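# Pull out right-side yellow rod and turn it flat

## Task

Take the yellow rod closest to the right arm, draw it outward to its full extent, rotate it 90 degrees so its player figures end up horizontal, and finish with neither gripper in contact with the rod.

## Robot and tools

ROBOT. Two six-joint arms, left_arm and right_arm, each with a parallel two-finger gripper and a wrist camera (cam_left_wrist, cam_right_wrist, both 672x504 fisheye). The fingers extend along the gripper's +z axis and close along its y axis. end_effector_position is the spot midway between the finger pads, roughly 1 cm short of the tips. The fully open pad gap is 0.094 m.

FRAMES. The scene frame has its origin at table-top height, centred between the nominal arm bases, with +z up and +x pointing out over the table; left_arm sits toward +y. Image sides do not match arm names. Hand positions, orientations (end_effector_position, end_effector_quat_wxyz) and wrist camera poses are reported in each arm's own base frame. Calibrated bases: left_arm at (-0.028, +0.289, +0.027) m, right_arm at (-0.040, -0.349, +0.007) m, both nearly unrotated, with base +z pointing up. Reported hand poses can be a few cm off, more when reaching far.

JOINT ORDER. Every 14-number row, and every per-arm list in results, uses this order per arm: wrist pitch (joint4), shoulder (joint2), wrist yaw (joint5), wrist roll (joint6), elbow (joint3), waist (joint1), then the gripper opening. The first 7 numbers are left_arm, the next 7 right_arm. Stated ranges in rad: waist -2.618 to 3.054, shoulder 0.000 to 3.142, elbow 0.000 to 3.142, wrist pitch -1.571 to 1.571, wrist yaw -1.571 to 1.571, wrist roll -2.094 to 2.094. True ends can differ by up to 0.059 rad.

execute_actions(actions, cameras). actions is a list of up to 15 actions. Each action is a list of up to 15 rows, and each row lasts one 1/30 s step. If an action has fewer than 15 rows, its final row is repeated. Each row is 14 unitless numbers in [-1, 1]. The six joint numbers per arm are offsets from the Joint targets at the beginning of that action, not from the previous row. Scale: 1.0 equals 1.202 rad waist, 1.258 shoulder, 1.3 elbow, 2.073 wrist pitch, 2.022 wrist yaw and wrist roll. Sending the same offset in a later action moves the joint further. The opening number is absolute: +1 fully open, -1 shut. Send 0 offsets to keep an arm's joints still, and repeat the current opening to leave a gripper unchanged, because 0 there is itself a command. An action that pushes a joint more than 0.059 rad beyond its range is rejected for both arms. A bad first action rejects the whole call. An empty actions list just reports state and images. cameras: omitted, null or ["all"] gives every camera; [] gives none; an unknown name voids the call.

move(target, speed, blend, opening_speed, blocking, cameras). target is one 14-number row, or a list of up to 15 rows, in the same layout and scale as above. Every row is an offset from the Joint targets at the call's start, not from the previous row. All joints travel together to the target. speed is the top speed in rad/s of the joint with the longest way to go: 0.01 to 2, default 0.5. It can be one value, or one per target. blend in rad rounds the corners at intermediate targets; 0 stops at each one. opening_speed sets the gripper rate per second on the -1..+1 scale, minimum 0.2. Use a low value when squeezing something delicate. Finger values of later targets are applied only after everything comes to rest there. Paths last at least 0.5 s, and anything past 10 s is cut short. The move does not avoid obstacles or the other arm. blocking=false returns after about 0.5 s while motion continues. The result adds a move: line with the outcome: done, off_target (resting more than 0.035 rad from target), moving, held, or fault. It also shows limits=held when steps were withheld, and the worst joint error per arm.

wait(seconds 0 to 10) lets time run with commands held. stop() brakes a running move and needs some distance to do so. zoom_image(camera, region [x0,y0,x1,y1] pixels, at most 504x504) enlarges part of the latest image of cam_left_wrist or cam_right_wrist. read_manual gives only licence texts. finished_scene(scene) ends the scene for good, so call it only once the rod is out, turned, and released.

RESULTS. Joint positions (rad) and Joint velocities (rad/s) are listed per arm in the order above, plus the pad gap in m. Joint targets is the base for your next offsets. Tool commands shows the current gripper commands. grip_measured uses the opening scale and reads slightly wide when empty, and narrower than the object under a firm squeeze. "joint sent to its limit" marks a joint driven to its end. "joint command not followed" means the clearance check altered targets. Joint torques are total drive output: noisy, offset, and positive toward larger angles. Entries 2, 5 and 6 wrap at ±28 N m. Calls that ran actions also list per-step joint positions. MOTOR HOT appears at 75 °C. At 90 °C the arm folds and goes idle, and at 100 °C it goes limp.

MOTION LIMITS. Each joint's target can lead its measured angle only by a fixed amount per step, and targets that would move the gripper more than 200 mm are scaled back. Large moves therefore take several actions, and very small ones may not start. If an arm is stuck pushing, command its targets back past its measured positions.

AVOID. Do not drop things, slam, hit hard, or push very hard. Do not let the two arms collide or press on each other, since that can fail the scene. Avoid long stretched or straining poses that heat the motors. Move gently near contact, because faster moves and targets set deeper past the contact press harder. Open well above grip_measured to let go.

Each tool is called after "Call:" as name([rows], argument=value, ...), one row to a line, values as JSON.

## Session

Call:
execute_actions(actions=[])

Call:
zoom_image(camera="cam_left_wrist", region=[130, 80, 600, 310])

Call:
zoom_image(camera="cam_right_wrist", region=[0, 80, 470, 300])

Scene clock: 0.00 s.
left_arm: end_effector_position=(+0.3899, -0.0004, +0.1147) grip_measured=+1.000 end_effector_quat_wxyz=(+0.609, -0.026, +0.793, +0.006) | right_arm: end_effector_position=(+0.3960, -0.0474, +0.1154) grip_measured=+1.000 end_effector_quat_wxyz=(+0.595, +0.094, +0.794, -0.086)
Joint names: [wrist pitch, shoulder, wrist yaw, wrist roll, elbow, waist]
Joint positions: left_arm=[0.911 1.495 -0.08 -0.043 0.322 -0.04 0.094] | right_arm=[0.848 1.518 0.234 0.044 0.38 -0.018 0.094]
Joint velocities: within noise
Joint torques (N m): no reading
Heat: left arm: 41 °C; right arm: 40 °C.
Joint targets: left_arm=[0.899 1.493 -0.081 -0.042 0.324 -0.040] | right_arm=[0.838 1.516 0.234 0.045 0.382 -0.018]
Tool commands: left_gripper/opening=+1.0 right_gripper/opening=+1.0
camera_calibration:
cam_left_wrist: T_world_to_cam=[[0.0221485, -0.980286, 0.196339, -0.0421067], [-0.59358, -0.17092, -0.786415, 0.35714], [0.80447, -0.0991248, -0.585664, -0.125416], [0, 0, 0, 1]] pos_world=[0.313817, 0.00733401, 0.215676]
cam_right_wrist: T_world_to_cam=[[-0.243977, -0.947101, 0.208508, 0.018364], [-0.655381, 0.00254793, -0.755294, 0.379491], [0.714808, -0.320927, -0.621334, -0.108822], [0, 0, 0, 1]] pos_world=[0.330979, -0.0184984, 0.215183]

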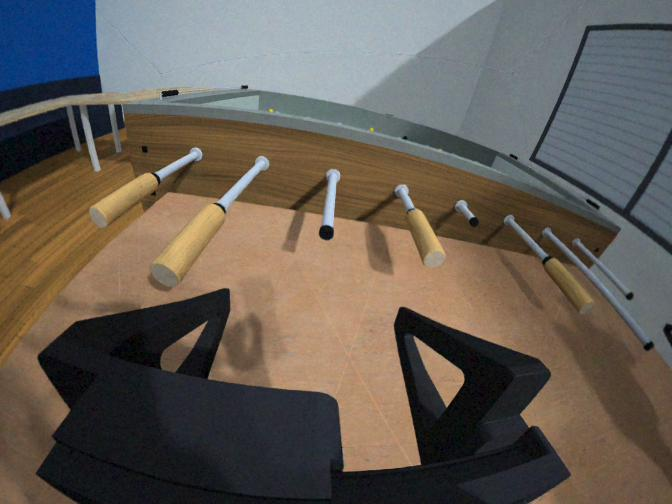

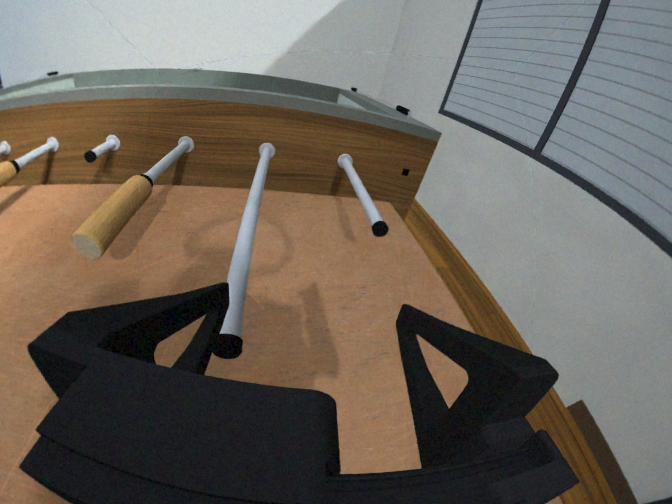

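Scaled by 1.072 from the camera's 672x504 image, which has a finer 960x720 frame.

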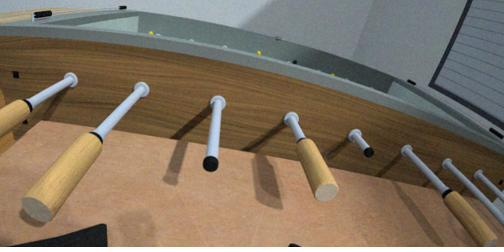

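Scaled by 1.072 from the camera's 672x504 image, which has a finer 960x720 frame.

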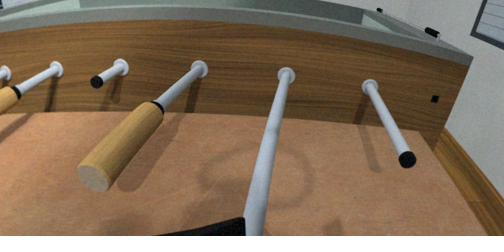

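Call:
move(target=[0,0,0,0,0,0,1,-0.4477,0.3688,-0.0415,-0.022,0.96,0.14,0.3], speed=1.0, cameras=["cam_right_wrist"])

Call:
zoom_image(camera="cam_right_wrist", region=[100, 40, 500, 300])

Scene clock: 35.87 s.
left_arm: end_effector_position=(+0.3899, -0.0004, +0.1147) grip_measured=+1.000 end_effector_quat_wxyz=(+0.609, -0.026, +0.793, +0.006) | right_arm: end_effector_position=(+0.5922, +0.0601, +0.2316) grip_measured=+0.302 end_effector_quat_wxyz=(+0.543, -0.015, +0.839, -0.024)
Joint names: [wrist pitch, shoulder, wrist yaw, wrist roll, elbow, waist]
Joint positions: left_arm=[0.911 1.495 -0.08 -0.043 0.322 -0.04 0.094] | right_arm=[-0.071 1.959 0.157 0.009 1.602 0.146 0.061]
Joint velocities: within noise
Joint torques (N m): left_arm=[1.89 -5.76 -0.03 0.01 5.3 -0.05] | right_arm=[1.55 -8.53 0 -0.09 9.48 0.42]
Heat: left arm: 41 °C; right arm: 41 °C.
Joint targets: left_arm=[0.899 1.493 -0.081 -0.042 0.324 -0.040] | right_arm=[-0.091 1.979 0.150 0.000 1.630 0.150]
move: done
camera_calibration:
cam_right_wrist: T_world_to_cam=[[0.0274046, -0.97086, 0.238073, -0.0223377], [-0.735053, -0.180977, -0.65341, 0.630182], [0.677456, -0.15709, -0.718593, -0.107468], [0, 0, 0, 1]] pos_world=[0.536634, 0.0754795, 0.33986]
Images, in order (width x height): cam_right_wrist 672x504.

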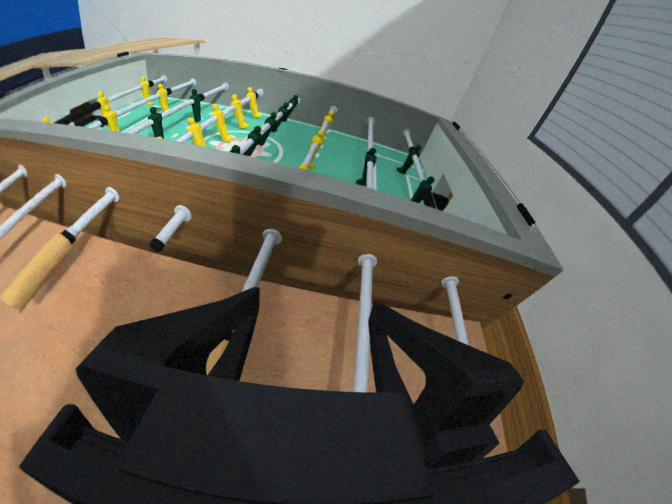

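Scaled by 1.260 from the camera's 672x504 image, which has a finer 960x720 frame.

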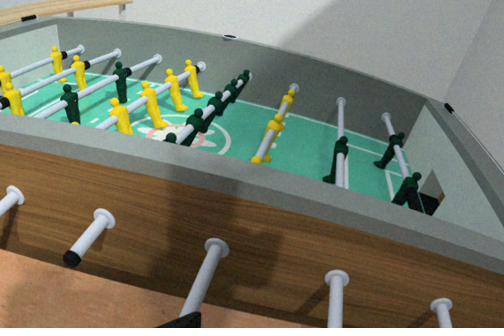

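Call:
move([
  [0,0,0,0,0,0,1,0.3304,-0.3792,0.2329,0.043,-0.7092,0.3211,0.3],
  [0,0,0,0,0,0,1,0.6604,0.108,0.233,0.043,-0.7302,0.3212,0.3],
], speed=0.9, blend=0.15)

Scene clock: 59.90 s.
left_arm: end_effector_position=(+0.3899, -0.0004, +0.1147) grip_measured=+1.000 end_effector_quat_wxyz=(+0.609, -0.026, +0.793, +0.006) | right_arm: end_effector_position=(+0.4541, +0.1481, +0.0857) grip_measured=+0.302 end_effector_quat_wxyz=(+0.668, +0.033, +0.743, -0.029)
Joint names: [wrist pitch, shoulder, wrist yaw, wrist roll, elbow, waist]
Joint positions: left_arm=[0.911 1.495 -0.08 -0.043 0.322 -0.04 0.094] | right_arm=[1.279 2.103 0.612 0.077 0.693 0.529 0.061]
Joint velocities: within noise
Joint torques (N m): left_arm=[1.88 -5.82 -0.03 0.02 5.33 -0.05] | right_arm=[1.67 -6.99 0.18 0.13 3.06 0.7]
Heat: left arm: 41 °C; right arm: 41 °C.
Joint targets: left_arm=[0.899 1.493 -0.081 -0.042 0.324 -0.040] | right_arm=[1.279 2.115 0.622 0.088 0.681 0.537]
move: done
camera_calibration:
cam_left_wrist: T_world_to_cam=[[0.0221485, -0.980286, 0.196339, -0.0421067], [-0.59358, -0.17092, -0.786415, 0.35714], [0.80447, -0.0991248, -0.585664, -0.125416], [0, 0, 0, 1]] pos_world=[0.313817, 0.00733401, 0.215676]
cam_right_wrist: T_world_to_cam=[[-0.115371, -0.976599, 0.181506, 0.172191], [-0.504018, -0.099902, -0.857896, 0.349827], [0.855953, -0.190458, -0.480697, -0.201464], [0, 0, 0, 1]] pos_world=[0.368629, 0.164739, 0.172019]

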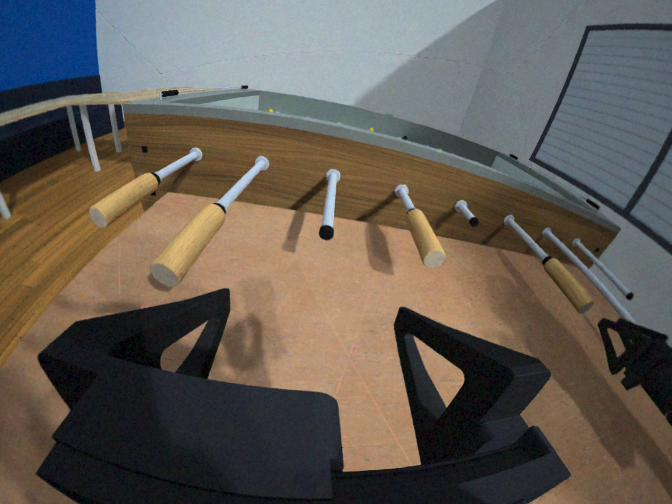

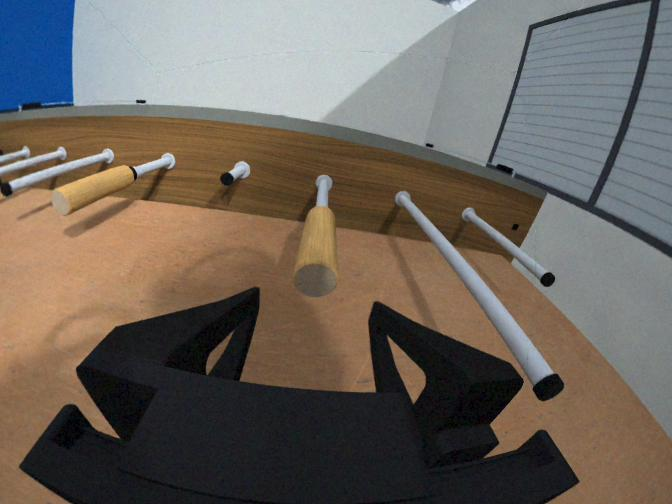

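Call:
move(target=[0,0,0,0,0,0,1,0.1018,0.1017,0,-0.811,0.0292,0.0025,0.3], speed=1.2, cameras=["cam_right_wrist"])

Scene clock: 89.73 s.
left_arm: end_effector_position=(+0.3899, -0.0004, +0.1147) grip_measured=+1.000 end_effector_quat_wxyz=(+0.609, -0.026, +0.793, +0.006) | right_arm: end_effector_position=(+0.4554, +0.1486, +0.0797) grip_measured=+0.302 end_effector_quat_wxyz=(+0.472, -0.484, +0.528, -0.513)
Joint names: [wrist pitch, shoulder, wrist yaw, wrist roll, elbow, waist]
Joint positions: left_arm=[0.911 1.495 -0.08 -0.043 0.322 -0.04 0.094] | right_arm=[1.487 2.222 0.614 -1.55 0.701 0.529 0.061]
Joint velocities: within noise
Joint torques (N m): left_arm=[1.89 -5.75 -0.04 0.02 5.33 -0.05] | right_arm=[1.68 -6.64 0.13 -0.02 4.7 0.96]
Heat: left arm: 40 °C; right arm: 43 °C.
Joint targets: left_arm=[0.899 1.493 -0.081 -0.042 0.324 -0.040] | right_arm=[1.490 2.243 0.621 -1.552 0.719 0.540]
move: done
camera_calibration:
cam_right_wrist: T_world_to_cam=[[-0.00722845, 0.177579, 0.98408, -0.110877], [-0.470147, -0.869157, 0.153387, 0.363752], [0.882559, -0.461553, 0.0897707, -0.222676], [0, 0, 0, 1]] pos_world=[0.36674, 0.23307, 0.0733065]
Images, in order (width x height): cam_right_wrist 672x504.

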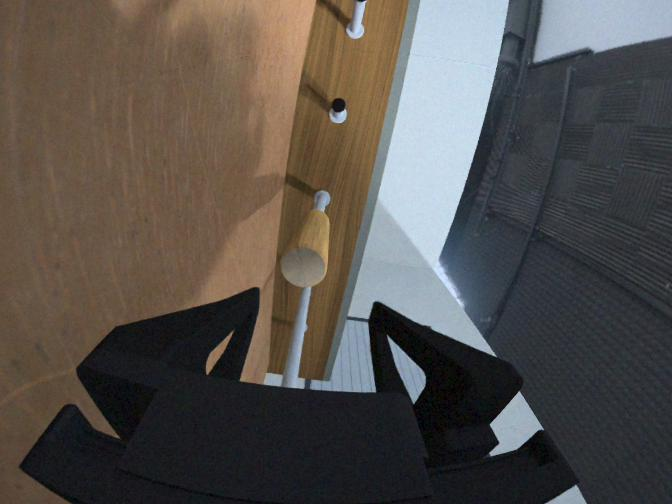

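Call:
move([
  [0,0,0,0,0,0,1,-0.0097,0.0159,0,0,0,0,0.5],
  [0,0,0,0,0,0,1,-0.0617,0.1272,-0.0569,-0.0114,0.2292,-0.1032,0.5],
], speed=0.25, opening_speed=0.8, cameras=["cam_right_wrist"])

Scene clock: 133.23 s.
left_arm: end_effector_position=(+0.3899, -0.0004, +0.1147) grip_measured=+1.000 end_effector_quat_wxyz=(+0.609, -0.026, +0.793, +0.006) | right_arm: end_effector_position=(+0.5296, +0.1423, +0.0717) grip_measured=+0.498 end_effector_quat_wxyz=(+0.475, -0.477, +0.522, -0.523)
Joint names: [wrist pitch, shoulder, wrist yaw, wrist roll, elbow, waist]
Joint positions: left_arm=[0.911 1.495 -0.08 -0.043 0.322 -0.04 0.094] | right_arm=[1.379 2.378 0.515 -1.573 0.998 0.421 0.07]
Joint velocities: within noise
Joint torques (N m): left_arm=[1.89 -5.76 -0.05 0.02 5.34 -0.02] | right_arm=[1.49 -8.1 -0.04 0 5.57 -0.5]
Heat: left arm: 40 °C; right arm: 45 °C.
Joint targets: left_arm=[0.899 1.493 -0.081 -0.042 0.324 -0.040] | right_arm=[1.362 2.403 0.506 -1.575 1.017 0.415]
move: done
camera_calibration:
cam_right_wrist: T_world_to_cam=[[-0.0311714, 0.184833, 0.982276, -0.0895392], [-0.481358, -0.864057, 0.147312, 0.400038], [0.87597, -0.468234, 0.115904, -0.287783], [0, 0, 0, 1]] pos_world=[0.44186, 0.227455, 0.062377]
Images, in order (width x height): cam_right_wrist 672x504.

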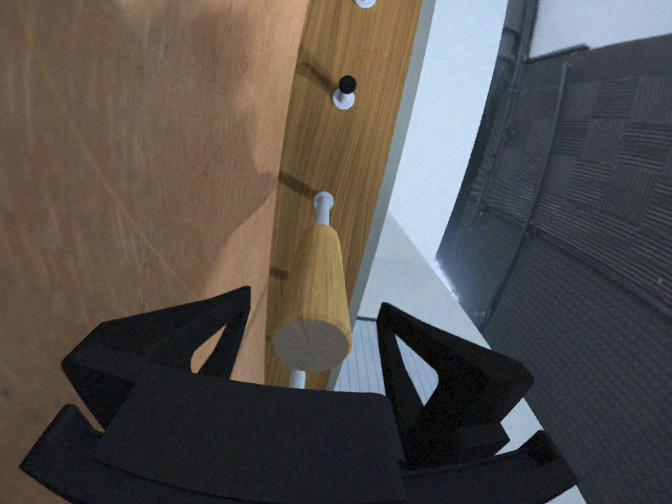

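Call:
move([
  [0,0,0,0,0,0,1,0,0.0035,0,0,0,0,0.3],
  [0,0,0,0,0,0,1,0,0.0035,0,0,0,0,-0.48],
], speed=0.2, opening_speed=0.35, cameras=["cam_right_wrist"])

Scene clock: 146.10 s.
left_arm: end_effector_position=(+0.3899, -0.0004, +0.1147) grip_measured=+1.000 end_effector_quat_wxyz=(+0.609, -0.026, +0.793, +0.006) | right_arm: end_effector_position=(+0.5294, +0.1424, +0.0697) grip_measured=-0.308 end_effector_quat_wxyz=(+0.474, -0.478, +0.522, -0.523)
Joint names: [wrist pitch, shoulder, wrist yaw, wrist roll, elbow, waist]
Joint positions: left_arm=[0.911 1.495 -0.08 -0.043 0.322 -0.04 0.094] | right_arm=[1.383 2.383 0.514 -1.574 0.998 0.421 0.033]
Joint velocities: within noise
Joint torques (N m): left_arm=[1.89 -5.76 -0.03 0.01 5.3 -0.06] | right_arm=[1.5 -8.17 -0.04 -0.01 5.55 -0.5]
Heat: left arm: 40 °C; right arm: 44 °C.
Joint targets: left_arm=[0.899 1.493 -0.081 -0.042 0.324 -0.040] | right_arm=[1.361 2.408 0.506 -1.575 1.017 0.415]
move: done
camera_calibration:
cam_right_wrist: T_world_to_cam=[[-0.0295336, 0.18632, 0.982045, -0.0886398], [-0.480428, -0.864196, 0.149513, 0.39963], [0.876537, -0.467387, 0.115036, -0.287703], [0, 0, 0, 1]] pos_world=[0.441558, 0.227405, 0.0603948]
Images, in order (width x height): cam_right_wrist 672x504.

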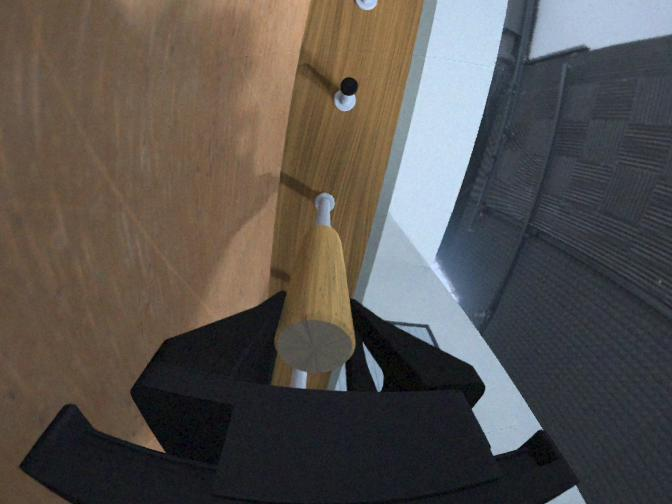

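Call:
move(target=[0,0,0,0,0,0,1,0,0,0,0.7875,0,0,-0.5], speed=0.9, cameras=["cam_right_wrist"])

Scene clock: 155.60 s.
left_arm: end_effector_position=(+0.3899, -0.0004, +0.1147) grip_measured=+1.000 end_effector_quat_wxyz=(+0.609, -0.026, +0.793, +0.006) | right_arm: end_effector_position=(+0.5297, +0.1460, +0.0674) grip_measured=-0.308 end_effector_quat_wxyz=(+0.702, +0.021, +0.711, -0.031)
Joint names: [wrist pitch, shoulder, wrist yaw, wrist roll, elbow, waist]
Joint positions: left_arm=[0.911 1.495 -0.08 -0.043 0.322 -0.04 0.094] | right_arm=[1.373 2.383 0.494 -0.008 0.998 0.421 0.032]
Joint velocities: within noise
Joint torques (N m): left_arm=[1.89 -5.74 -0.05 0.02 5.37 -0.01] | right_arm=[1.59 -8.17 0.18 0.31 5.56 -0.5]
Heat: left arm: 40 °C; right arm: 43 °C.
Joint targets: left_arm=[0.899 1.493 -0.081 -0.042 0.324 -0.040] | right_arm=[1.362 2.408 0.506 0.017 1.017 0.415]
move: done
camera_calibration:
cam_right_wrist: T_world_to_cam=[[-0.117805, -0.974098, 0.193016, 0.182262], [-0.419329, -0.127394, -0.898851, 0.334001], [0.900158, -0.186827, -0.39346, -0.305179], [0, 0, 0, 1]] pos_world=[0.436237, 0.163075, 0.144962]
Images, in order (width x height): cam_right_wrist 672x504.

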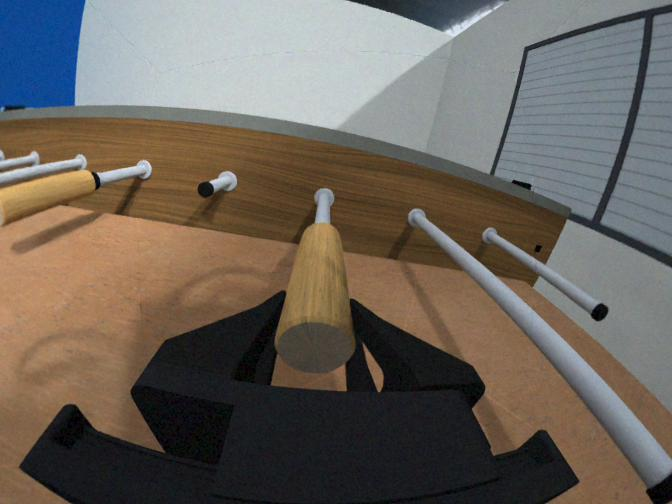

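Call:
move([
  [0,0,0,0,0,0,1,0.0227,-0.1232,0.0341,0.0089,-0.1515,0.0599,-0.5],
  [0,0,0,0,0,0,1,-0.0096,-0.221,0.0668,0.0307,-0.2662,0.1148,-0.5],
], speed=0.25, blend=0.05, cameras=["cam_right_wrist"])

Scene clock: 177.30 s.
left_arm: end_effector_position=(+0.3899, -0.0004, +0.1147) grip_measured=+1.000 end_effector_quat_wxyz=(+0.609, -0.026, +0.793, +0.006) | right_arm: end_effector_position=(+0.4494, +0.1522, +0.0666) grip_measured=-0.309 end_effector_quat_wxyz=(+0.662, +0.021, +0.749, -0.032)
Joint names: [wrist pitch, shoulder, wrist yaw, wrist roll, elbow, waist]
Joint positions: left_arm=[0.911 1.495 -0.08 -0.043 0.322 -0.04 0.094] | right_arm=[1.329 2.164 0.614 0.067 0.685 0.542 0.032]
Joint velocities: within noise
Joint torques (N m): left_arm=[1.88 -5.74 -0.04 0.01 5.33 -0.01] | right_arm=[1.79 -11 0.4 0.14 2.51 1.03]
Heat: left arm: 40 °C; right arm: 44 °C.
Joint targets: left_arm=[0.899 1.493 -0.081 -0.042 0.324 -0.040] | right_arm=[1.342 2.129 0.642 0.079 0.671 0.553]
move: done
camera_calibration:
cam_right_wrist: T_world_to_cam=[[-0.0994781, -0.974281, 0.202188, 0.1702], [-0.517149, -0.122974, -0.847015, 0.340239], [0.850095, -0.188821, -0.491615, -0.20275], [0, 0, 0, 1]] pos_world=[0.365242, 0.16938, 0.1541]
Images, in order (width x height): cam_right_wrist 672x504.

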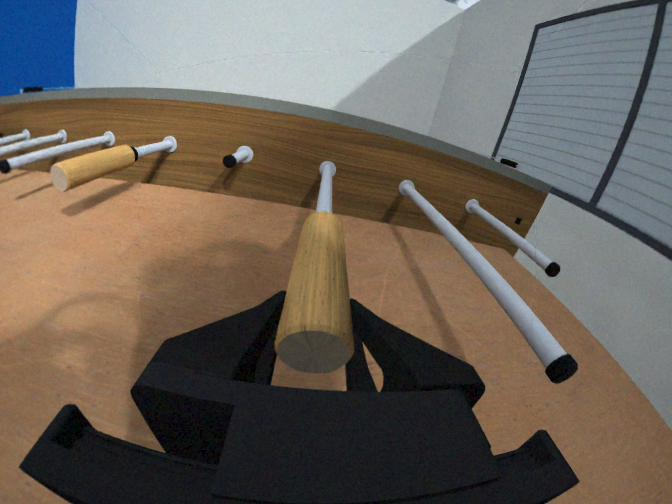

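Call:
move(target=[0,0,0,0,0,0,1,-0.0154,-0.0978,0.046,0.0252,-0.0985,0.0699,-0.5], speed=0.15, cameras=["cam_right_wrist"])

Scene clock: 185.30 s.
left_arm: end_effector_position=(+0.3899, -0.0004, +0.1147) grip_measured=+1.000 end_effector_quat_wxyz=(+0.609, -0.026, +0.793, +0.006) | right_arm: end_effector_position=(+0.4456, +0.1503, +0.0704) grip_measured=-0.310 end_effector_quat_wxyz=(+0.644, +0.023, +0.764, -0.032)
Joint names: [wrist pitch, shoulder, wrist yaw, wrist roll, elbow, waist]
Joint positions: left_arm=[0.911 1.495 -0.08 -0.043 0.322 -0.04 0.094] | right_arm=[1.211 2.09 0.611 0.1 0.671 0.542 0.032]
Joint velocities: within noise
Joint torques (N m): left_arm=[1.89 -5.78 -0.03 0.02 5.27 -0.01] | right_arm=[2.56 -14.79 1.46 0.36 -5.81 8.54]
Heat: left arm: 40 °C; right arm: 45 °C.
Joint targets: left_arm=[0.899 1.493 -0.081 -0.042 0.324 -0.040] | right_arm=[1.310 2.007 0.735 0.130 0.543 0.637]
move: off_target (right_arm); right_arm: the elbow is farthest, 0.129 rad from its target
camera_calibration:
cam_right_wrist: T_world_to_cam=[[-0.0922897, -0.974882, 0.202701, 0.164071], [-0.555873, -0.118453, -0.822784, 0.35611], [0.826128, -0.188611, -0.530978, -0.184525], [0, 0, 0, 1]] pos_world=[0.365535, 0.167329, 0.161766]
Images, in order (width x height): cam_right_wrist 672x504.

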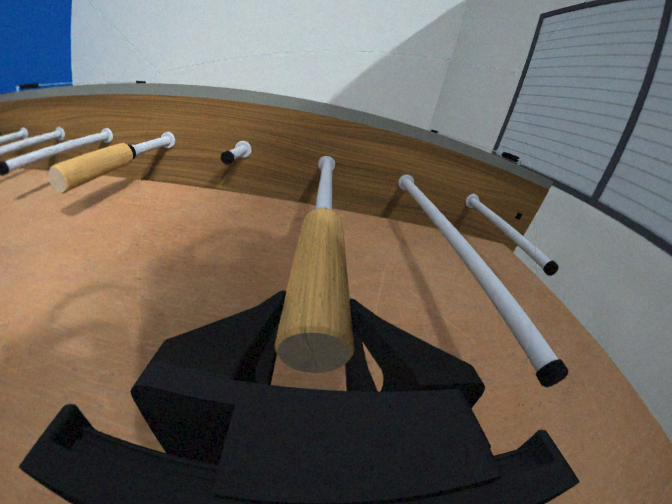

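Call:
move([
  [0,0,0,0,0,0,1,-0.029,0.0445,-0.0544,-0.01,0.0708,-0.0641,-0.5],
  [0,0,0,0,0,0,1,-0.029,0.0445,-0.0544,-0.01,0.0708,-0.0641,0.35],
], speed=0.25, opening_speed=0.4, cameras=["cam_right_wrist"])

Scene clock: 211.60 s.
left_arm: end_effector_position=(+0.3899, -0.0004, +0.1147) grip_measured=+1.000 end_effector_quat_wxyz=(+0.609, -0.026, +0.793, +0.006) | right_arm: end_effector_position=(+0.4405, +0.1520, +0.0759) grip_measured=+0.348 end_effector_quat_wxyz=(+0.653, +0.025, +0.757, -0.024)
Joint names: [wrist pitch, shoulder, wrist yaw, wrist roll, elbow, waist]
Joint positions: left_arm=[0.911 1.495 -0.08 -0.043 0.322 -0.04 0.094] | right_arm=[1.251 2.081 0.615 0.101 0.649 0.553 0.063]
Joint velocities: within noise
Joint torques (N m): left_arm=[1.89 -5.75 -0.03 0.01 5.29 -0.03] | right_arm=[1.67 -9.22 0.21 0.1 2.76 0.76]
Heat: left arm: 40 °C; right arm: 50 °C.
Joint targets: left_arm=[0.899 1.493 -0.081 -0.042 0.324 -0.040] | right_arm=[1.250 2.062 0.624 0.110 0.635 0.561]
move: done; target 2's new numbers were sent with right_arm's wrist pitch 0.051 rad from that target
camera_calibration:
cam_right_wrist: T_world_to_cam=[[-0.0907837, -0.978083, 0.187383, 0.165153], [-0.536405, -0.110507, -0.836695, 0.349262], [0.839064, -0.176471, -0.514616, -0.185912], [0, 0, 0, 1]] pos_world=[0.358331, 0.167321, 0.165605]
Images, in order (width x height): cam_right_wrist 672x504.

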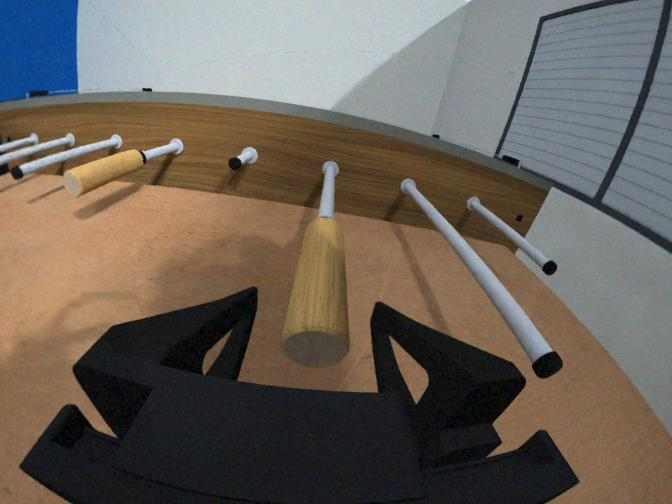

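Call:
move([
  [0,0,0,0,0,0,1,-0.2846,-0.4495,0,0,0.0238,0,0.35],
  [0,0,0,0,0,0,1,-0.6464,-0.0652,-0.16,0,0.7654,-0.217,0.35],
], speed=[0.45,0.9], blend=0.1, cameras=["cam_right_wrist"])

Call:
zoom_image(camera="cam_right_wrist", region=[100, 40, 500, 300])

Scene clock: 222.23 s.
left_arm: end_effector_position=(+0.3899, -0.0004, +0.1147) grip_measured=+1.000 end_effector_quat_wxyz=(+0.609, -0.026, +0.793, +0.006) | right_arm: end_effector_position=(+0.5778, +0.1238, +0.2324) grip_measured=+0.348 end_effector_quat_wxyz=(+0.548, -0.001, +0.836, -0.020)
Joint names: [wrist pitch, shoulder, wrist yaw, wrist roll, elbow, waist]
Joint positions: left_arm=[0.911 1.495 -0.08 -0.043 0.322 -0.04 0.094] | right_arm=[-0.071 1.959 0.308 0.101 1.598 0.301 0.063]
Joint velocities: within noise
Joint torques (N m): left_arm=[1.88 -5.72 -0.03 0.01 5.33 -0.06] | right_arm=[1.5 -8.43 0.03 0.11 9.74 -0.05]
Heat: left arm: 40 °C; right arm: 47 °C.
Joint targets: left_arm=[0.899 1.493 -0.081 -0.042 0.324 -0.040] | right_arm=[-0.090 1.980 0.301 0.110 1.630 0.300]
move: done
camera_calibration:
cam_right_wrist: T_world_to_cam=[[0.00567253, -0.976251, 0.216566, 0.0579654], [-0.729859, -0.152086, -0.666466, 0.628076], [0.683575, -0.154282, -0.713388, -0.0922327], [0, 0, 0, 1]] pos_world=[0.521126, 0.13788, 0.34024]
Images, in order (width x height): cam_right_wrist 672x504.

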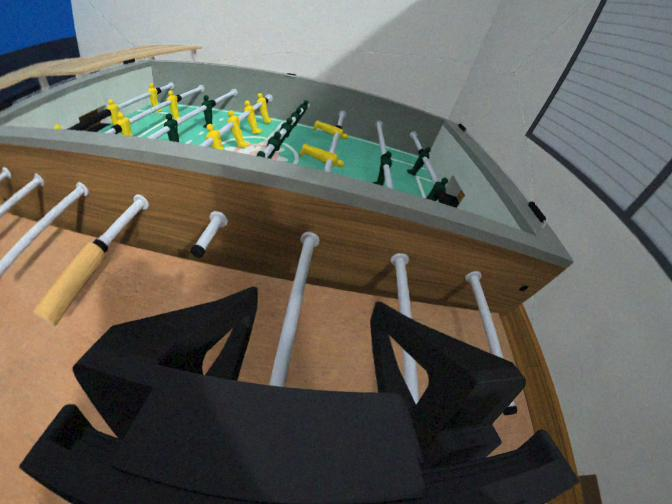

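Scaled by 1.260 from the camera's 672x504 image, which has a finer 960x720 frame.

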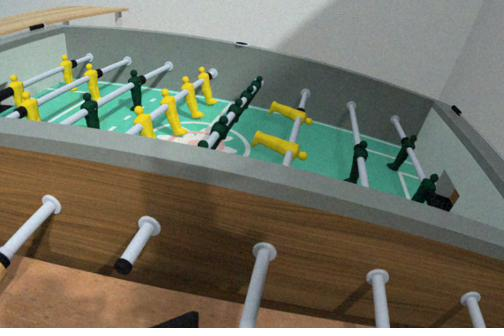

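Call:
zoom_image(camera="cam_right_wrist", region=[260, 80, 480, 220])

Scaled by 2.291 from the camera's 672x504 image, which has a finer 960x720 frame.

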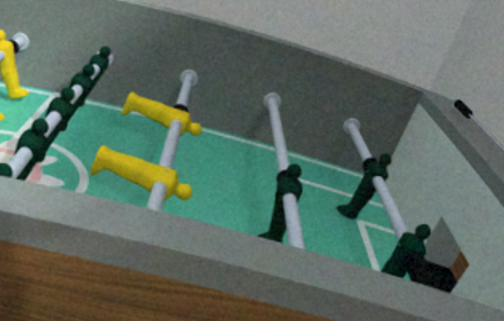

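Call:
finished_scene(scene=2)

The scene is finished: the task was done.


## Next scene

The same job, from a new start.

Call:
execute_actions(actions=[])

Scene clock: 0.00 s.
left_arm: end_effector_position=(+0.4127, +0.0165, +0.1264) grip_measured=+1.000 end_effector_quat_wxyz=(+0.618, -0.002, +0.786, +0.007) | right_arm: end_effector_position=(+0.3903, -0.0463, +0.1052) grip_measured=+1.000 end_effector_quat_wxyz=(+0.587, +0.098, +0.798, -0.097)
Joint names: [wrist pitch, shoulder, wrist yaw, wrist roll, elbow, waist]
Joint positions: left_arm=[0.901 1.55 0.039 0.018 0.411 0.054 0.094] | right_arm=[0.871 1.537 0.276 0.046 0.357 0.003 0.094]
Joint velocities: within noise
Joint torques (N m): no reading
Heat: left arm: 38 °C; right arm: 38 °C.
Joint targets: left_arm=[0.890 1.548 0.039 0.020 0.413 0.054] | right_arm=[0.861 1.535 0.277 0.048 0.359 0.003]
Tool commands: left_gripper/opening=+1.0 right_gripper/opening=+1.0
camera_calibration:
cam_left_wrist: T_world_to_cam=[[-0.0177715, -0.985886, 0.166469, -0.00802584], [-0.580773, -0.125349, -0.804357, 0.379017], [0.813871, -0.110976, -0.570349, -0.140832], [0, 0, 0, 1]] pos_world=[0.334599, 0.0239679, 0.225878]
cam_right_wrist: T_world_to_cam=[[-0.258995, -0.939858, 0.222685, 0.0248201], [-0.669392, 0.00845401, -0.742861, 0.372449], [0.696301, -0.341461, -0.631323, -0.10339], [0, 0, 0, 1]] pos_world=[0.327733, -0.0151249, 0.205878]

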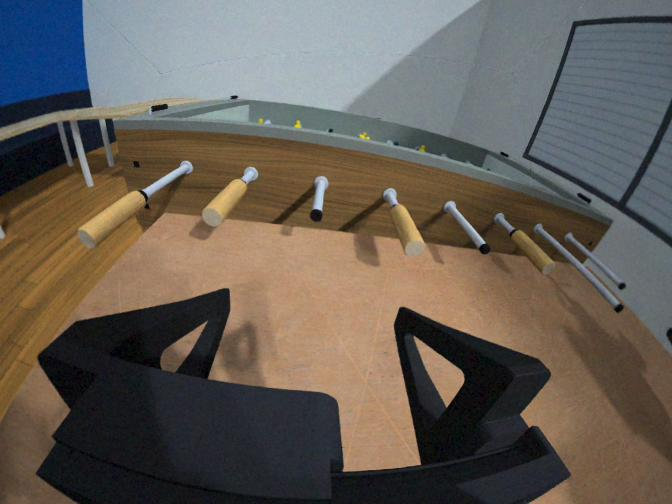

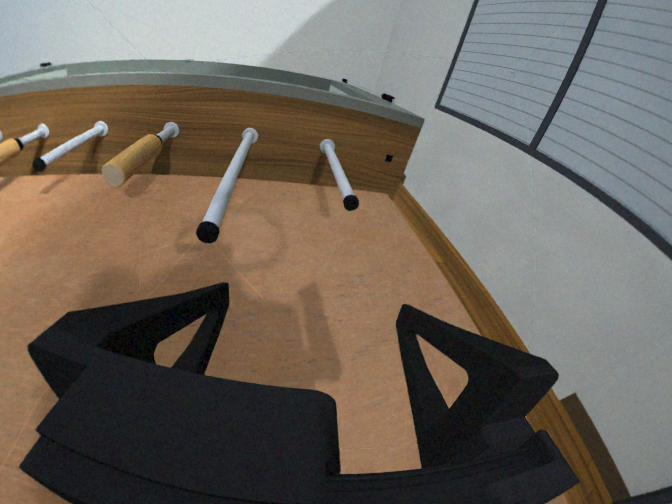

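Call:
move(target=[0,0,0,0,0,0,1,-0.4588,0.3537,-0.038,-0.0237,0.9777,0.164,0.5], speed=1.2, cameras=["cam_right_wrist"])

Call:
zoom_image(camera="cam_right_wrist", region=[180, 60, 460, 260])

Scene clock: 13.30 s.
left_arm: end_effector_position=(+0.4127, +0.0165, +0.1264) grip_measured=+1.000 end_effector_quat_wxyz=(+0.618, -0.002, +0.786, +0.007) | right_arm: end_effector_position=(+0.5891, +0.0820, +0.2329) grip_measured=+0.502 end_effector_quat_wxyz=(+0.545, -0.024, +0.838, -0.031)
Joint names: [wrist pitch, shoulder, wrist yaw, wrist roll, elbow, waist]
Joint positions: left_arm=[0.901 1.55 0.039 0.018 0.411 0.054 0.094] | right_arm=[-0.071 1.96 0.207 0.007 1.605 0.198 0.071]
Joint velocities: within noise
Joint torques (N m): left_arm=[1.86 -6.76 0 0.01 5.61 -0.08] | right_arm=[1.52 -8.76 0.02 -0.08 9.18 0.24]
Heat: left arm: 39 °C; right arm: 40 °C.
Joint targets: left_arm=[0.890 1.548 0.039 0.020 0.413 0.054] | right_arm=[-0.090 1.980 0.200 0.000 1.630 0.200]
move: done
camera_calibration:
cam_right_wrist: T_world_to_cam=[[0.0334315, -0.96524, 0.259218, -0.01019], [-0.730373, -0.200639, -0.652916, 0.631442], [0.68223, -0.167498, -0.711693, -0.104623], [0, 0, 0, 1]] pos_world=[0.532906, 0.099332, 0.34046]
Images, in order (width x height): cam_right_wrist 672x504.

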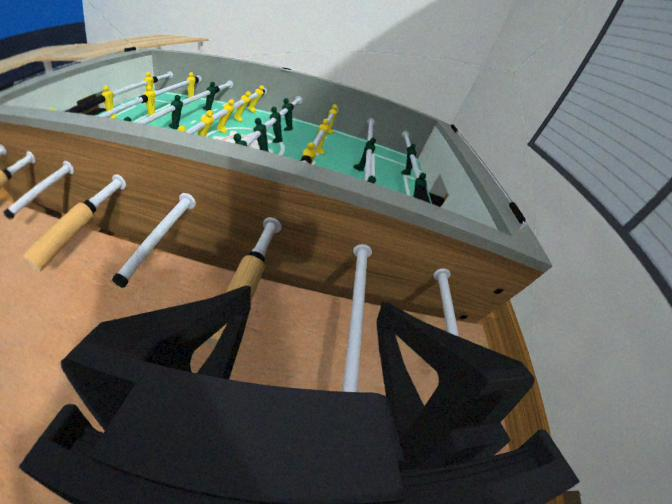

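Scaled by 1.800 from the camera's 672x504 image, which has a finer 960x720 frame.

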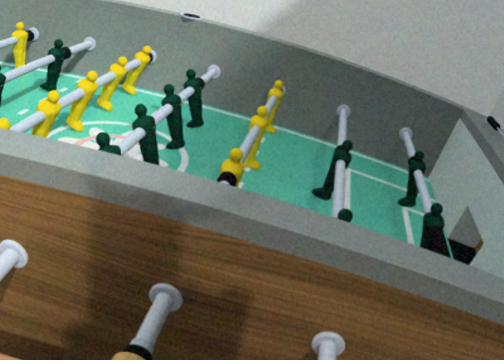

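Call:
move([
  [0,0,0,0,0,0,1,0.3232,-0.3418,0.161,0,-0.6385,0.2084,0.5],
  [0,0,0,0,0,0,1,0.6505,0.3783,0.161,0,-0.335,0.2134,0.5],
], speed=1.0, blend=0.15, cameras=["cam_right_wrist"])

Scene clock: 45.50 s.
left_arm: end_effector_position=(+0.4127, +0.0165, +0.1264) grip_measured=+1.000 end_effector_quat_wxyz=(+0.618, -0.002, +0.786, +0.007) | right_arm: end_effector_position=(+0.5585, +0.1723, +0.0704) grip_measured=+0.502 end_effector_quat_wxyz=(+0.704, +0.025, +0.709, -0.024)
Joint names: [wrist pitch, shoulder, wrist yaw, wrist roll, elbow, waist]
Joint positions: left_arm=[0.901 1.55 0.039 0.018 0.411 0.054 0.094] | right_arm=[1.259 2.444 0.518 0.006 1.176 0.449 0.071]
Joint velocities: within noise
Joint torques (N m): left_arm=[1.86 -6.82 0 0.01 5.61 -0.01] | right_arm=[1.63 -10.13 0.13 -0.06 6.02 0.75]
Heat: left arm: 39 °C; right arm: 41 °C.
Joint targets: left_arm=[0.890 1.548 0.039 0.020 0.413 0.054] | right_arm=[1.259 2.456 0.526 0.000 1.195 0.457]
move: done
camera_calibration:
cam_right_wrist: T_world_to_cam=[[-0.115127, -0.977485, 0.176831, 0.210965], [-0.414439, -0.114516, -0.902843, 0.34747], [0.902766, -0.177228, -0.391924, -0.328293], [0, 0, 0, 1]] pos_world=[0.464665, 0.187824, 0.14774]
Images, in order (width x height): cam_right_wrist 672x504.

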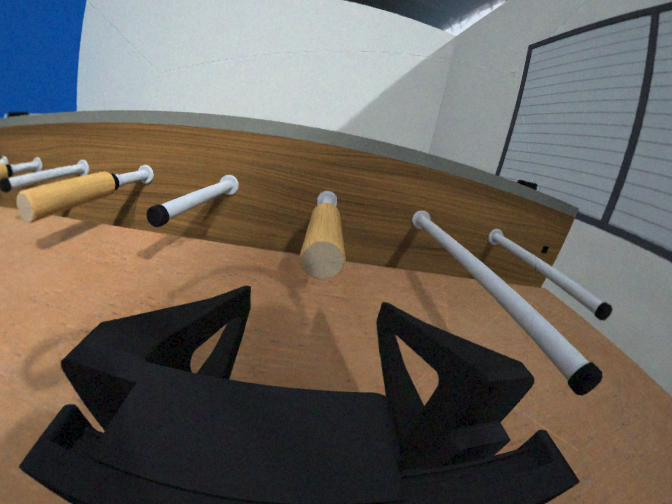

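Call:
move([
  [0,0,0,0,0,0,1,-0.0087,0.0079,0,-0.779,0,0,0.5],
  [0,0,0,0,0,0,1,-0.1269,0.163,-0.042,-0.779,0.3423,-0.0824,0.5],
], speed=[1.2,0.28], cameras=["cam_right_wrist"])

Scene clock: 73.43 s.
left_arm: end_effector_position=(+0.4127, +0.0165, +0.1264) grip_measured=+1.000 end_effector_quat_wxyz=(+0.618, -0.002, +0.786, +0.007) | right_arm: end_effector_position=(+0.6451, +0.1644, +0.0706) grip_measured=+0.502 end_effector_quat_wxyz=(+0.477, -0.480, +0.520, -0.521)
Joint names: [wrist pitch, shoulder, wrist yaw, wrist roll, elbow, waist]
Joint positions: left_arm=[0.901 1.55 0.039 0.018 0.411 0.054 0.094] | right_arm=[1.014 2.631 0.45 -1.574 1.615 0.365 0.071]
Joint velocities: within noise
Joint torques (N m): left_arm=[1.86 -6.79 -0.02 0.01 5.6 -0.05] | right_arm=[1.48 -10.76 -0.05 0 7.64 -0.55]
Heat: left arm: 39 °C; right arm: 43 °C.
Joint targets: left_arm=[0.890 1.548 0.039 0.020 0.413 0.054] | right_arm=[0.996 2.661 0.441 -1.575 1.640 0.358]
move: done
camera_calibration:
cam_right_wrist: T_world_to_cam=[[-0.0315506, 0.186024, 0.982039, -0.0888799], [-0.473911, -0.867846, 0.149167, 0.470491], [0.880007, -0.460693, 0.11554, -0.382315], [0, 0, 0, 1]] pos_world=[0.556606, 0.248718, 0.0612742]
Images, in order (width x height): cam_right_wrist 672x504.

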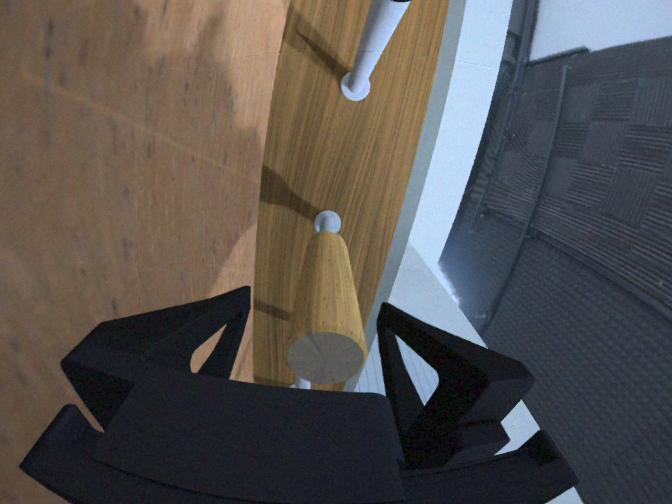

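Call:
move([
  [0,0,0,0,0,0,1,0,0,0,0,0.0056,0,0.3],
  [0,0,0,0,0,0,1,0,0,0,0,0.0056,0,-0.48],
], speed=0.2, opening_speed=0.4, cameras=["cam_right_wrist"])

Scene clock: 86.13 s.
left_arm: end_effector_position=(+0.4127, +0.0165, +0.1264) grip_measured=+1.000 end_effector_quat_wxyz=(+0.618, -0.002, +0.786, +0.007) | right_arm: end_effector_position=(+0.6468, +0.1651, +0.0750) grip_measured=-0.309 end_effector_quat_wxyz=(+0.481, -0.476, +0.518, -0.523)
Joint names: [wrist pitch, shoulder, wrist yaw, wrist roll, elbow, waist]
Joint positions: left_arm=[0.901 1.55 0.039 0.018 0.411 0.054 0.094] | right_arm=[1.017 2.632 0.449 -1.575 1.626 0.365 0.032]
Joint velocities: within noise
Joint torques (N m): left_arm=[1.86 -6.78 0 0.02 5.61 -0.06] | right_arm=[1.48 -10.89 -0.05 0 7.42 -0.54]
Heat: left arm: 38 °C; right arm: 43 °C.
Joint targets: left_arm=[0.890 1.548 0.039 0.020 0.413 0.054] | right_arm=[0.996 2.661 0.441 -1.575 1.647 0.358]
move: done
camera_calibration:
cam_right_wrist: T_world_to_cam=[[-0.0431413, 0.181976, 0.982356, -0.0851087], [-0.475277, -0.868621, 0.140034, 0.472962], [0.878778, -0.46085, 0.123962, -0.383797], [0, 0, 0, 1]] pos_world=[0.558389, 0.249439, 0.0649526]
Images, in order (width x height): cam_right_wrist 672x504.

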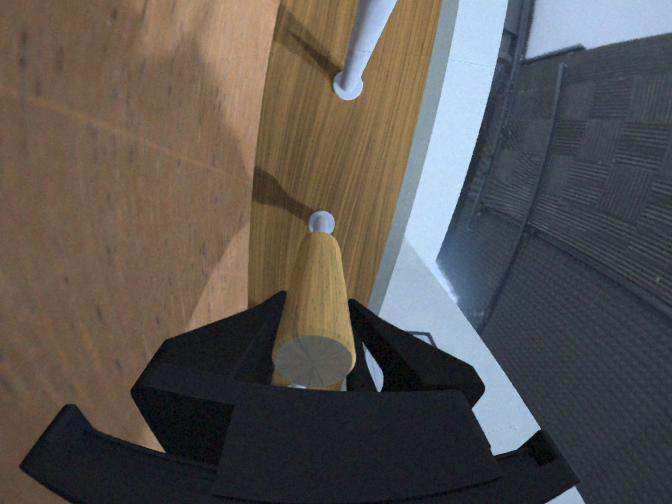

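Call:
move([
  [0,0,0,0,0,0,1,0,0,0,0.7878,0,0,-0.5],
  [0,0,0,0,0,0,1,0.0815,-0.128,0.0307,0.7878,-0.22,0.0499,-0.5],
  [0,0,0,0,0,0,1,0.1476,-0.2011,0.0598,0.7878,-0.3962,0.0982,-0.5],
  [0,0,0,0,0,0,1,0.1746,-0.2886,0.095,0.7992,-0.5554,0.1572,-0.5],
], speed=[1.0,0.35,0.35,0.3], blend=[0,0.05,0.05,0], cameras=["cam_right_wrist"])

Scene clock: 114.33 s.
left_arm: end_effector_position=(+0.4127, +0.0165, +0.1264) grip_measured=+1.000 end_effector_quat_wxyz=(+0.618, -0.002, +0.786, +0.007) | right_arm: end_effector_position=(+0.4989, +0.1783, +0.0708) grip_measured=-0.310 end_effector_quat_wxyz=(+0.694, +0.029, +0.719, -0.031)
Joint names: [wrist pitch, shoulder, wrist yaw, wrist roll, elbow, waist]
Joint positions: left_arm=[0.901 1.55 0.039 0.018 0.411 0.054 0.094] | right_arm=[1.346 2.329 0.622 0.021 0.939 0.539 0.032]
Joint velocities: within noise
Joint torques (N m): left_arm=[1.85 -6.8 0.01 0.01 5.63 -0.03] | right_arm=[1.73 -12.34 0.18 0.22 2.95 0.77]
Heat: left arm: 39 °C; right arm: 43 °C.
Joint targets: left_arm=[0.890 1.548 0.039 0.020 0.413 0.054] | right_arm=[1.358 2.298 0.633 0.041 0.925 0.547]
move: done
camera_calibration:
cam_right_wrist: T_world_to_cam=[[-0.124889, -0.975011, 0.183726, 0.213797], [-0.441331, -0.111257, -0.890421, 0.335744], [0.888611, -0.192288, -0.416408, -0.261748], [0, 0, 0, 1]] pos_world=[0.407467, 0.195478, 0.150679]
Images, in order (width x height): cam_right_wrist 672x504.

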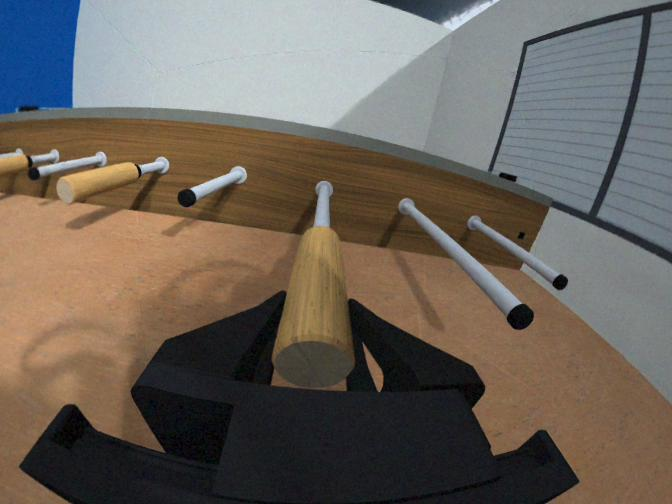

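Call:
move(target=[0,0,0,0,0,0,1,-0.028,-0.1153,0.043,0.0267,-0.1377,0.0716,-0.5], speed=0.18, cameras=["cam_right_wrist"])

Scene clock: 123.33 s.
left_arm: end_effector_position=(+0.4127, +0.0165, +0.1264) grip_measured=+1.000 end_effector_quat_wxyz=(+0.618, -0.002, +0.786, +0.007) | right_arm: end_effector_position=(+0.4740, +0.1784, +0.0716) grip_measured=-0.310 end_effector_quat_wxyz=(+0.666, +0.025, +0.745, -0.030)
Joint names: [wrist pitch, shoulder, wrist yaw, wrist roll, elbow, waist]
Joint positions: left_arm=[0.901 1.55 0.039 0.018 0.411 0.054 0.094] | right_arm=[1.237 2.213 0.645 0.072 0.837 0.571 0.032]
Joint velocities: within noise
Joint torques (N m): left_arm=[1.86 -6.8 -0.01 0 5.63 -0.05] | right_arm=[2.2 -14.2 0.92 0.26 -2.67 5.6]
Heat: left arm: 39 °C; right arm: 43 °C.
Joint targets: left_arm=[0.890 1.548 0.039 0.020 0.413 0.054] | right_arm=[1.300 2.152 0.720 0.095 0.746 0.633]
move: off_target (right_arm); right_arm: the elbow is farthest, 0.091 rad from its target
camera_calibration:
cam_right_wrist: T_world_to_cam=[[-0.104347, -0.975433, 0.194017, 0.200249], [-0.507393, -0.115572, -0.85393, 0.354925], [0.855374, -0.187548, -0.482868, -0.219587], [0, 0, 0, 1]] pos_world=[0.388811, 0.195166, 0.158197]
Images, in order (width x height): cam_right_wrist 672x504.

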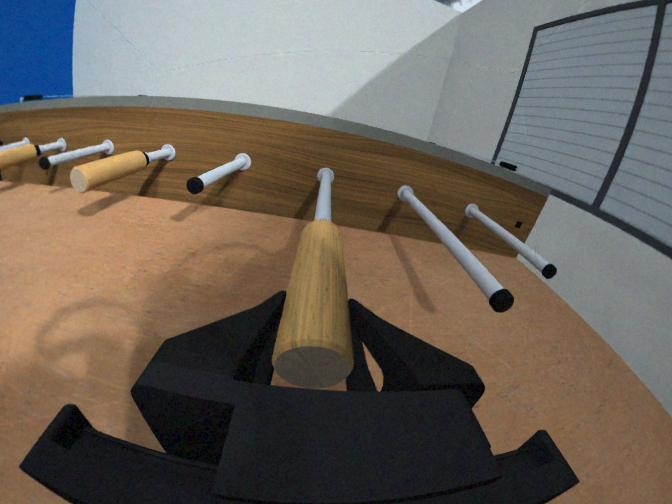

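Call:
move([
  [0,0,0,0,0,0,1,-0.0169,0.0278,-0.0272,-0.005,0.0415,-0.0358,-0.5],
  [0,0,0,0,0,0,1,-0.0169,0.0278,-0.0272,-0.005,0.0415,-0.0358,0.4],
  [0,0,0,0,0,0,1,-0.3087,-0.4147,-0.0272,-0.005,0.0405,-0.0358,0.4],
  [0,0,0,0,0,0,1,-0.6705,-0.1367,-0.183,-0.005,0.68,-0.2354,0.4],
], speed=[0.25,0.25,0.45,0.9], blend=[0,0,0.08,0], opening_speed=0.45, cameras=["cam_right_wrist"])

Call:
zoom_image(camera="cam_right_wrist", region=[200, 60, 480, 260])

Scene clock: 143.03 s.
left_arm: end_effector_position=(+0.4127, +0.0165, +0.1264) grip_measured=+1.000 end_effector_quat_wxyz=(+0.618, -0.002, +0.786, +0.007) | right_arm: end_effector_position=(+0.5718, +0.1438, +0.2344) grip_measured=+0.397 end_effector_quat_wxyz=(+0.551, -0.019, +0.833, -0.034)
Joint names: [wrist pitch, shoulder, wrist yaw, wrist roll, elbow, waist]
Joint positions: left_arm=[0.901 1.55 0.039 0.018 0.411 0.054 0.094] | right_arm=[-0.071 1.96 0.357 0.075 1.602 0.35 0.066]
Joint velocities: within noise
Joint torques (N m): left_arm=[1.86 -6.75 -0.02 0.02 5.65 -0.06] | right_arm=[1.46 -8.64 0.01 0.11 9.43 -0.01]
Heat: left arm: 39 °C; right arm: 45 °C.
Joint targets: left_arm=[0.890 1.548 0.039 0.020 0.413 0.054] | right_arm=[-0.090 1.981 0.350 0.084 1.630 0.350]
move: done; target 2's new numbers were sent with right_arm's elbow 0.042 rad from that target
camera_calibration:
cam_right_wrist: T_world_to_cam=[[0.0184876, -0.966005, 0.257863, 0.0585955], [-0.722544, -0.191172, -0.664367, 0.629022], [0.691077, -0.174035, -0.701515, -0.0878847], [0, 0, 0, 1]] pos_world=[0.514148, 0.16156, 0.341139]
Images, in order (width x height): cam_right_wrist 672x504.

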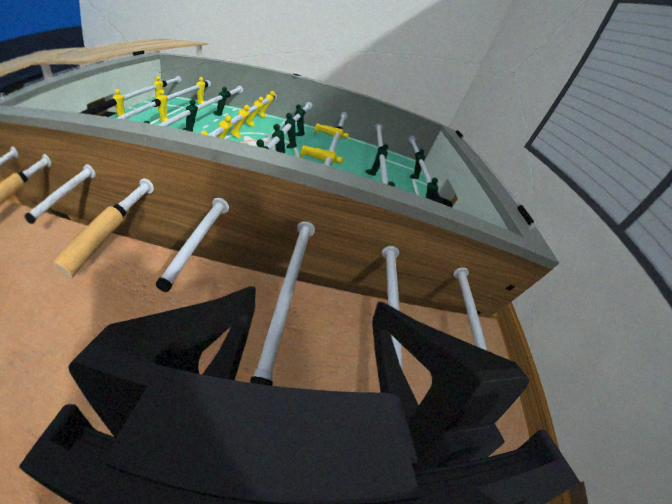

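Scaled by 1.800 from the camera's 672x504 image, which has a finer 960x720 frame.

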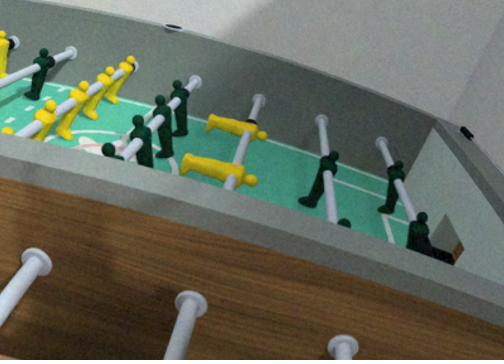

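Call:
finished_scene(scene=3)

The scene is finished: the task was done.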